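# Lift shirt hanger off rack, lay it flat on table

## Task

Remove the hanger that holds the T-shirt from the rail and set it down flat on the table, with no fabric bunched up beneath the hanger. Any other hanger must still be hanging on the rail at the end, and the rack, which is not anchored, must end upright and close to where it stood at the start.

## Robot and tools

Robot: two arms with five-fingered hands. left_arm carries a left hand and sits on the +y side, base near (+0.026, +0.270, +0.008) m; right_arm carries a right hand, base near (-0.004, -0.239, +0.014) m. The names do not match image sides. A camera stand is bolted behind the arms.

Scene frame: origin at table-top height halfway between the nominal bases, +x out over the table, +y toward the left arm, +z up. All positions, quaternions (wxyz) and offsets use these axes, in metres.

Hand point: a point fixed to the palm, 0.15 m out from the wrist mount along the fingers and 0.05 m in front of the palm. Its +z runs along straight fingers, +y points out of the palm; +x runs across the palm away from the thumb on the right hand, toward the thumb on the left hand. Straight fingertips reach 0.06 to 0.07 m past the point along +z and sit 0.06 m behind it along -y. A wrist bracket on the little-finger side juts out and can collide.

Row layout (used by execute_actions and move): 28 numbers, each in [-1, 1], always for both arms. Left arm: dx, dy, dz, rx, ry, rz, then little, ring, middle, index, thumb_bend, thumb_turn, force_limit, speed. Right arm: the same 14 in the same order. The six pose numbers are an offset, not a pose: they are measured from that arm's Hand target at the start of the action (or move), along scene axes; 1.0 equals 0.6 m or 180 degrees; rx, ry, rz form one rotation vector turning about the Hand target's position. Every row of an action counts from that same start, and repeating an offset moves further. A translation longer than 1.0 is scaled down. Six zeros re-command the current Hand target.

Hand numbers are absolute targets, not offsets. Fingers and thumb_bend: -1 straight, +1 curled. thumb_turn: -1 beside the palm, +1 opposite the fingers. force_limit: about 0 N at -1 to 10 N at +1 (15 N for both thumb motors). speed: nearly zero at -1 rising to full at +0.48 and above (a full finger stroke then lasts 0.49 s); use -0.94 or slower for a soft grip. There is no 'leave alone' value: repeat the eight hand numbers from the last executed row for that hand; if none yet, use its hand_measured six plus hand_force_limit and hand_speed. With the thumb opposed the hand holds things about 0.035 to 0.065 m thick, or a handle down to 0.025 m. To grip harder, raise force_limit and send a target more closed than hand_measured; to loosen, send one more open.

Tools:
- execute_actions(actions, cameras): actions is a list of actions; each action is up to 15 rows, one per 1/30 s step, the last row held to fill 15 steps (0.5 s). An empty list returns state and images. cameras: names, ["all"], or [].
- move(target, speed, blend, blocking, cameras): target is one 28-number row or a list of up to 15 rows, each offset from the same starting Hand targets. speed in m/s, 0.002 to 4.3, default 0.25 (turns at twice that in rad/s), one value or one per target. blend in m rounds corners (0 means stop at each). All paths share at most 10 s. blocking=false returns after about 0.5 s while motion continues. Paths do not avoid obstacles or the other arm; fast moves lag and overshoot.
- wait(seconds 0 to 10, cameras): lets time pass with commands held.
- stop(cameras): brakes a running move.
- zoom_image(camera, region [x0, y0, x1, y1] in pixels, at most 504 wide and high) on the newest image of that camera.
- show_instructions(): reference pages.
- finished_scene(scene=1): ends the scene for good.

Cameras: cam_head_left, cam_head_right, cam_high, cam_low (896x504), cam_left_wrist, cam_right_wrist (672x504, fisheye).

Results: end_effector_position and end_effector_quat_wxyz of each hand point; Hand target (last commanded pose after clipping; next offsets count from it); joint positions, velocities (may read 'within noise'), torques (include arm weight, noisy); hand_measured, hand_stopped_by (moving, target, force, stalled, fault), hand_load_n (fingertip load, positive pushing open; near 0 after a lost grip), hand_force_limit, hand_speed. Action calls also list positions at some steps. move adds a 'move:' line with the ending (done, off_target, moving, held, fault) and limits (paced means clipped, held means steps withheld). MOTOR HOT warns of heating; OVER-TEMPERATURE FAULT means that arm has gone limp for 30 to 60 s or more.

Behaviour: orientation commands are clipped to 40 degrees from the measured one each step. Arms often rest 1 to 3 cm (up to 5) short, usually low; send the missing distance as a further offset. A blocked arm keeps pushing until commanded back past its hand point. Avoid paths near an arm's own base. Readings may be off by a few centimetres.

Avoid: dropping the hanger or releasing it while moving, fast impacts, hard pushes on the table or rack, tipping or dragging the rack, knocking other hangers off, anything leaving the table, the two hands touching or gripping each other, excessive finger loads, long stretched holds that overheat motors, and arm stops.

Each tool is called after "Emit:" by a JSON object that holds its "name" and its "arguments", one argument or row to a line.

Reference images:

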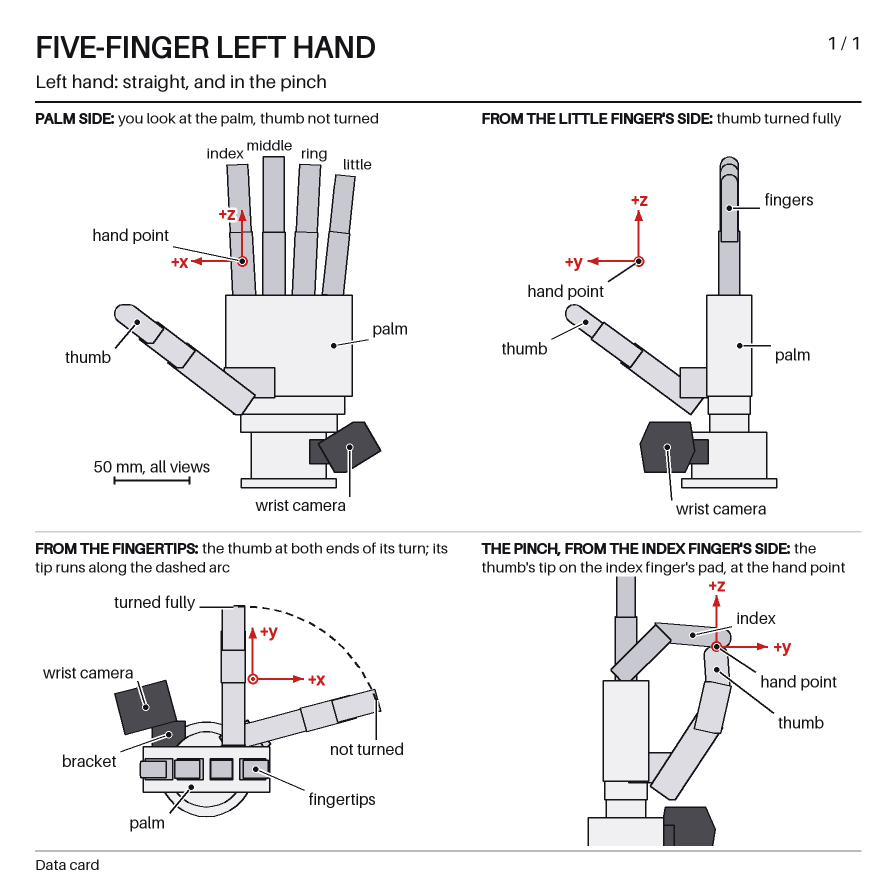

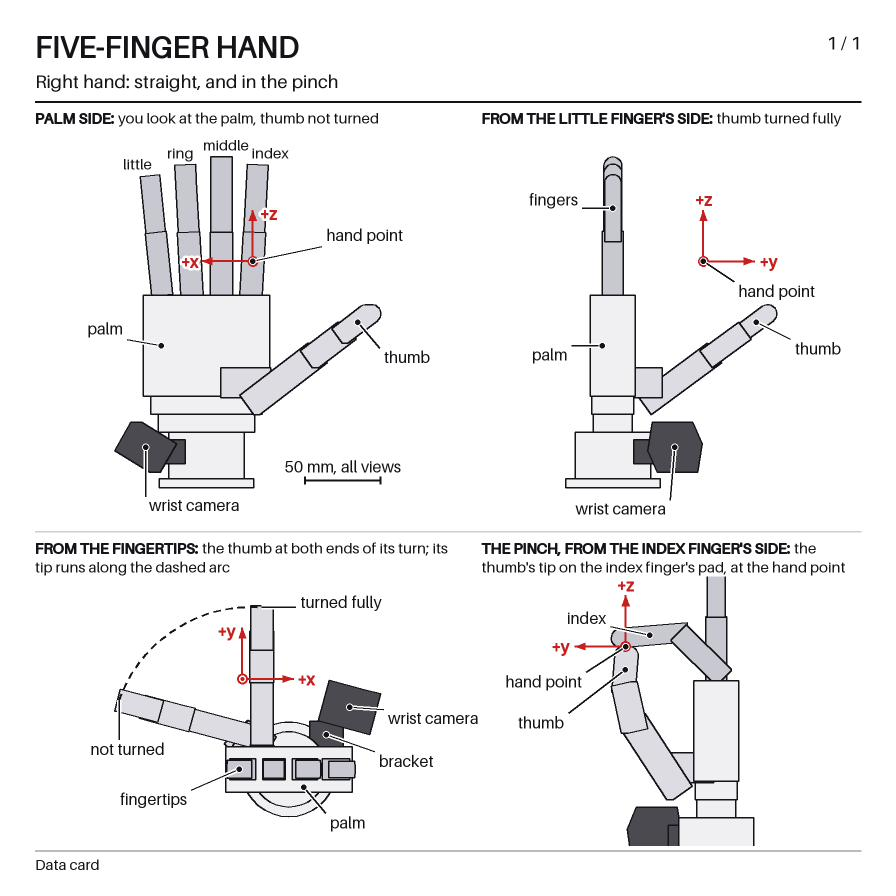

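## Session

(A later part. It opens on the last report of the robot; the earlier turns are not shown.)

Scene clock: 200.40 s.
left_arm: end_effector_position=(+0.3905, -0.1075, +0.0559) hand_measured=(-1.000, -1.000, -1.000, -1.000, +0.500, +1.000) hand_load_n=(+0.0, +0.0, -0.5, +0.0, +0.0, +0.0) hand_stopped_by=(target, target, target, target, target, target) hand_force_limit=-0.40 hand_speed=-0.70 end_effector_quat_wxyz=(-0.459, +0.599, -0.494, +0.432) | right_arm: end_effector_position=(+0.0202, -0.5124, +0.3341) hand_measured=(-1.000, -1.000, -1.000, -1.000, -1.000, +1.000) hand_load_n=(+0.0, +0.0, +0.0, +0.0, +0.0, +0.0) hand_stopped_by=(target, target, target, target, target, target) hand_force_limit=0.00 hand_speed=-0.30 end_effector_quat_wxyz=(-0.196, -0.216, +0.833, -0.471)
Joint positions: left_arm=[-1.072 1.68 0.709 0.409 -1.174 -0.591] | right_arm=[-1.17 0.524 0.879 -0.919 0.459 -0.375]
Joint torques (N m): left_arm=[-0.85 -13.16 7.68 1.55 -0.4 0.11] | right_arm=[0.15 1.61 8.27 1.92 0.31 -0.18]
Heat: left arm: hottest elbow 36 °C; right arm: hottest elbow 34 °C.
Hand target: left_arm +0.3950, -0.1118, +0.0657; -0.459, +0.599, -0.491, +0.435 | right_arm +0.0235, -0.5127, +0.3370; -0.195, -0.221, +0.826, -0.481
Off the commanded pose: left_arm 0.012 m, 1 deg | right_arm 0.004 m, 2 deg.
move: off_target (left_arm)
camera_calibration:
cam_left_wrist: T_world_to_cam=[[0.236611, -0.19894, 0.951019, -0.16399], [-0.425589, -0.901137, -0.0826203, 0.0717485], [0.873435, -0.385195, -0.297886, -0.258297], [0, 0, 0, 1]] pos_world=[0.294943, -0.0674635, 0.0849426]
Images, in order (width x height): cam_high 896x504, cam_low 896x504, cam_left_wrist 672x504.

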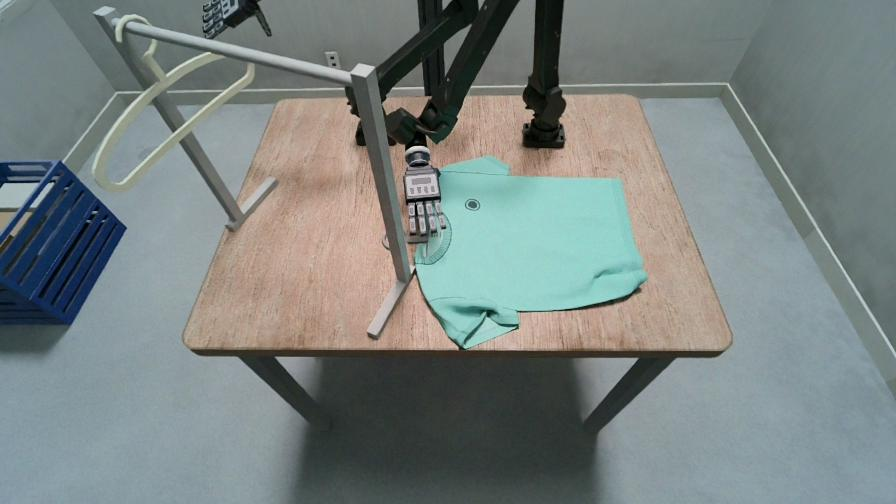

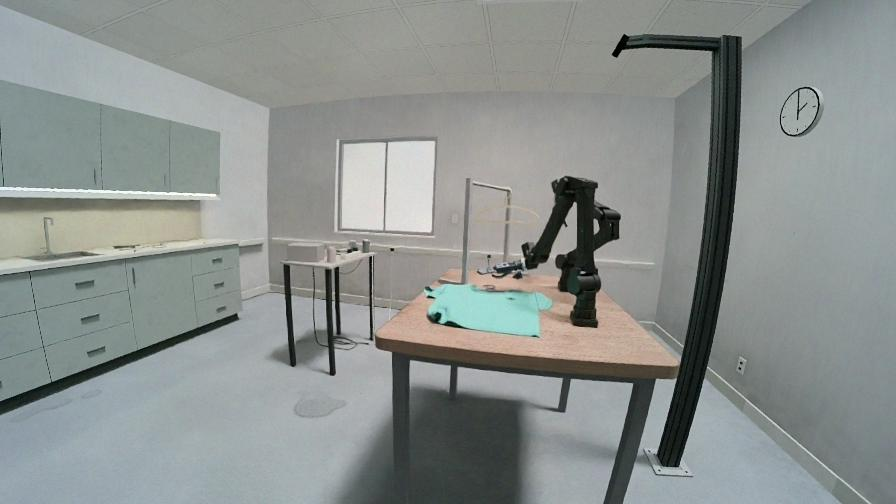

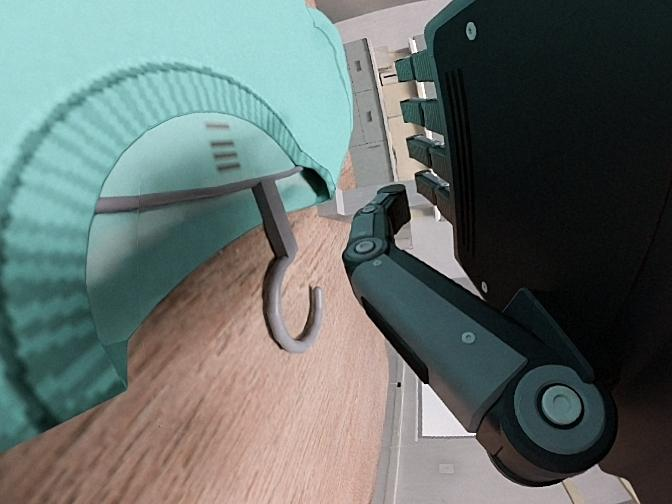

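Emit:
{"name": "move", "arguments": {
  "target": [
    [0.0,0.0,0.15,0.0,0.0,0.0,-1,-1,-1,-1,0.5,1,-0.4,-0.7,0,0,0,0,0,0,-1,-1,-1,-1,-1,1,0,-0.3],
    [-0.15,-0.02,0.4,0.0,0.0,0.0,-1,-1,-1,-1,0.5,1,-0.4,-0.7,0,0,0,0,0,0,-1,-1,-1,-1,-1,1,0,-0.3]
  ],
  "speed": 0.2,
  "blend": [0.04,0],
  "cameras": ["all"]
}}

Emit:
{"name": "zoom_image", "arguments": {
  "camera": "cam_high",
  "region": [360, 130, 670, 360]
}}

Emit:
{"name": "zoom_image", "arguments": {
  "camera": "cam_head_left",
  "region": [200, 190, 480, 400]
}}

Emit:
{"name": "zoom_image", "arguments": {
  "camera": "cam_low",
  "region": [380, 240, 600, 360]
}}

Scene clock: 203.00 s.
left_arm: end_effector_position=(+0.3029, -0.1080, +0.2811) hand_measured=(-1.000, -1.000, -1.000, -1.000, +0.500, +1.000) hand_load_n=(+0.0, +0.0, +0.0, +0.0, +0.0, +0.0) hand_stopped_by=(target, target, target, target, target, target) hand_force_limit=-0.40 hand_speed=-0.70 end_effector_quat_wxyz=(-0.472, +0.589, -0.506, +0.417) | right_arm: end_effector_position=(+0.0202, -0.5124, +0.3341) hand_measured=(-1.000, -1.000, -1.000, -1.000, -1.000, +1.000) hand_load_n=(+0.0, +0.0, +0.0, +0.0, +0.0, +0.0) hand_stopped_by=(target, target, target, target, target, target) hand_force_limit=0.00 hand_speed=-0.30 end_effector_quat_wxyz=(-0.196, -0.216, +0.833, -0.471)
Joint positions: left_arm=[-1.282 1.266 1.065 -0.859 -1.332 -1.062] | right_arm=[-1.17 0.524 0.879 -0.919 0.459 -0.375]
Joint torques (N m): left_arm=[-0.91 -7.71 15.12 0.81 -0.77 -0.01] | right_arm=[0.38 1.55 8.18 2.1 0.32 -0.2]
Heat: left arm: hottest elbow 36 °C; right arm: hottest elbow 34 °C.
Hand target: left_arm +0.3051, -0.1237, +0.3057; -0.459, +0.599, -0.490, +0.436 | right_arm +0.0235, -0.5127, +0.3370; -0.195, -0.221, +0.826, -0.481
Off the commanded pose: left_arm 0.029 m, 3 deg | right_arm 0.004 m, 2 deg.
move: off_target (left_arm)
camera_calibration:
cam_left_wrist: T_world_to_cam=[[0.243303, -0.244198, 0.938707, -0.360947], [-0.425185, -0.896701, -0.123067, 0.0643667], [0.871792, -0.369182, -0.321999, -0.105919], [0, 0, 0, 1]] pos_world=[0.207526, -0.0695282, 0.31264]
cam_right_wrist: T_world_to_cam=[[-0.689099, 0.44496, -0.571973, 0.434916], [0.675328, 0.68057, -0.284176, 0.425993], [0.262821, -0.582095, -0.769474, 0.0726856], [0, 0, 0, 1]] pos_world=[-0.00708841, -0.441129, 0.425747]

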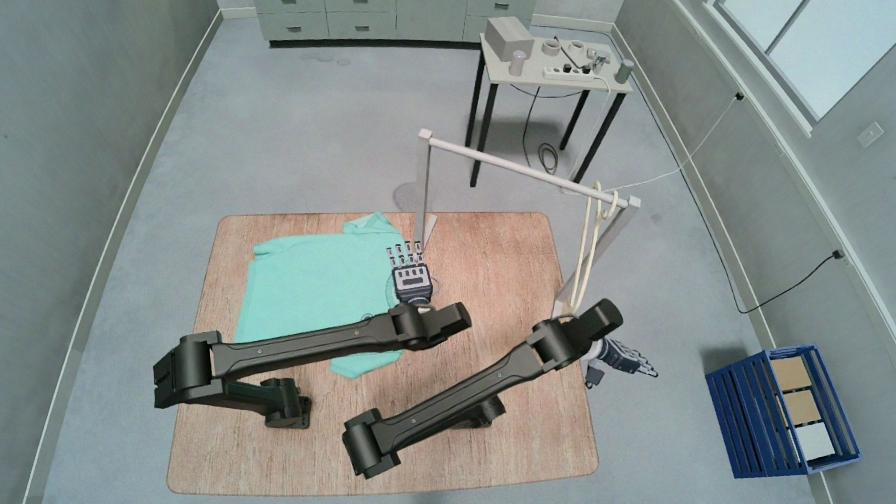

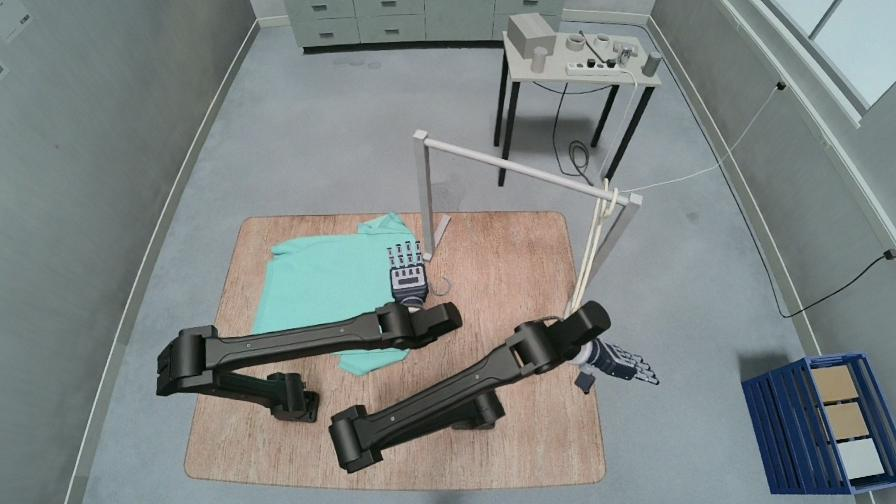

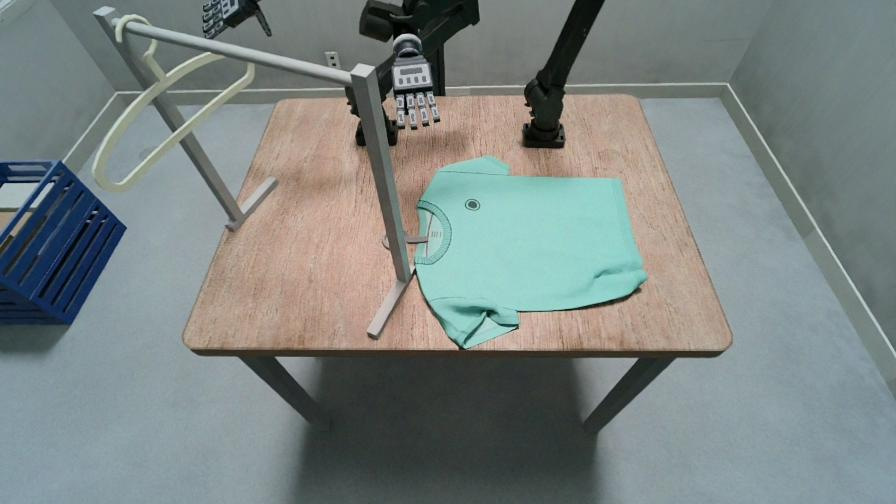

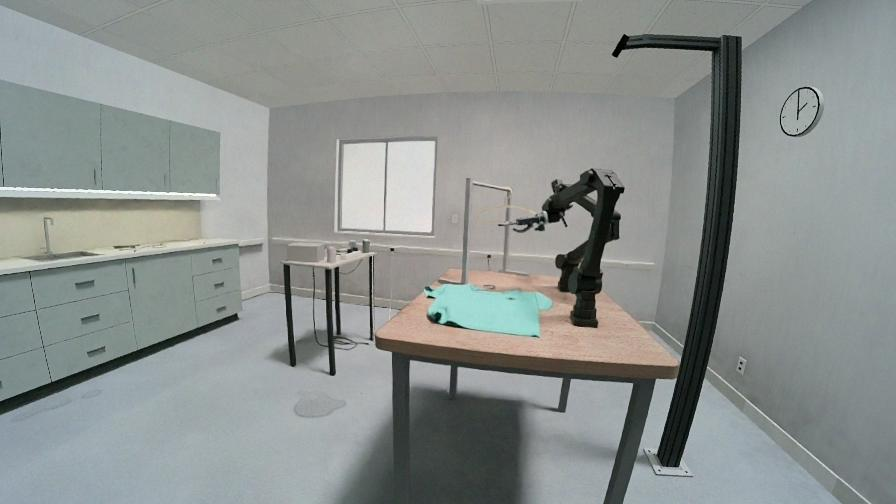

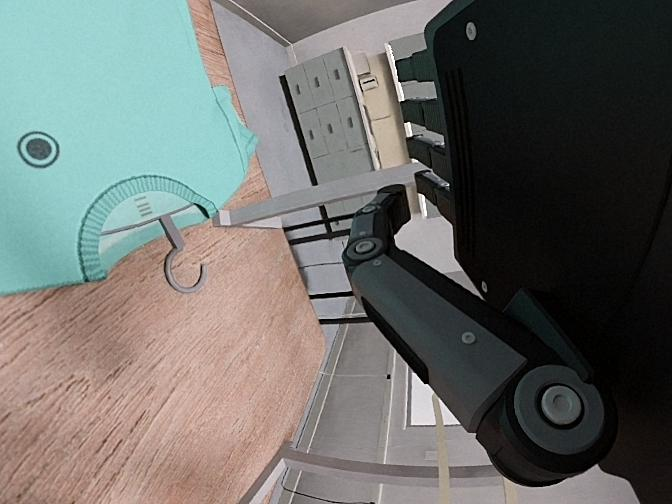

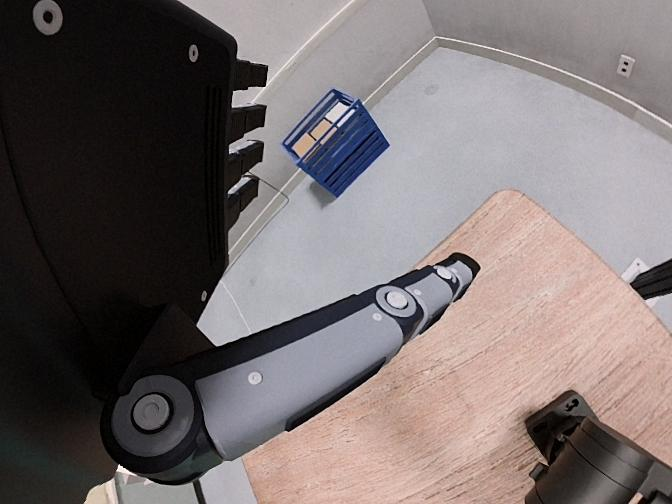

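Scaled by 1.626.

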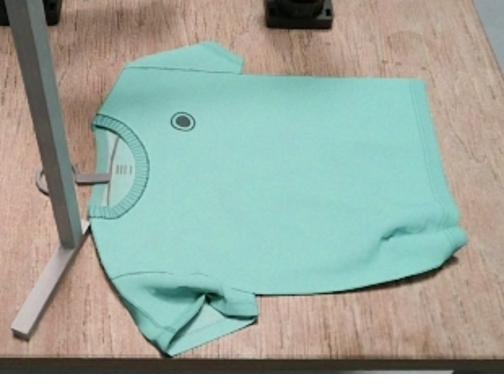

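Scaled by 1.800.

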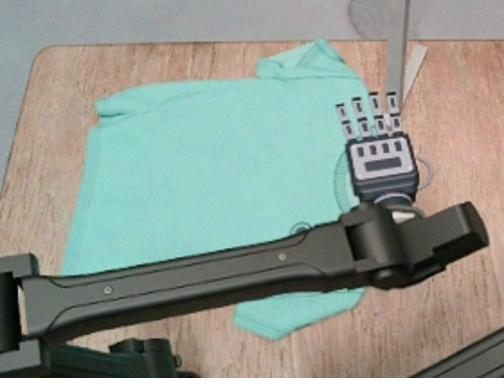

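Scaled by 2.291.

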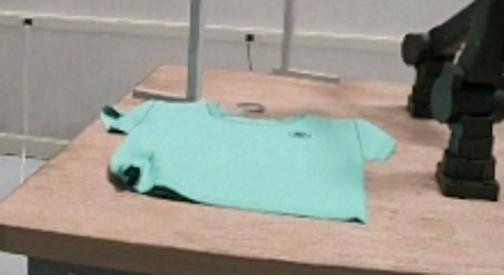

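Emit:
{"name": "finished_scene", "arguments": {

}}

The scene is finished: the task was done.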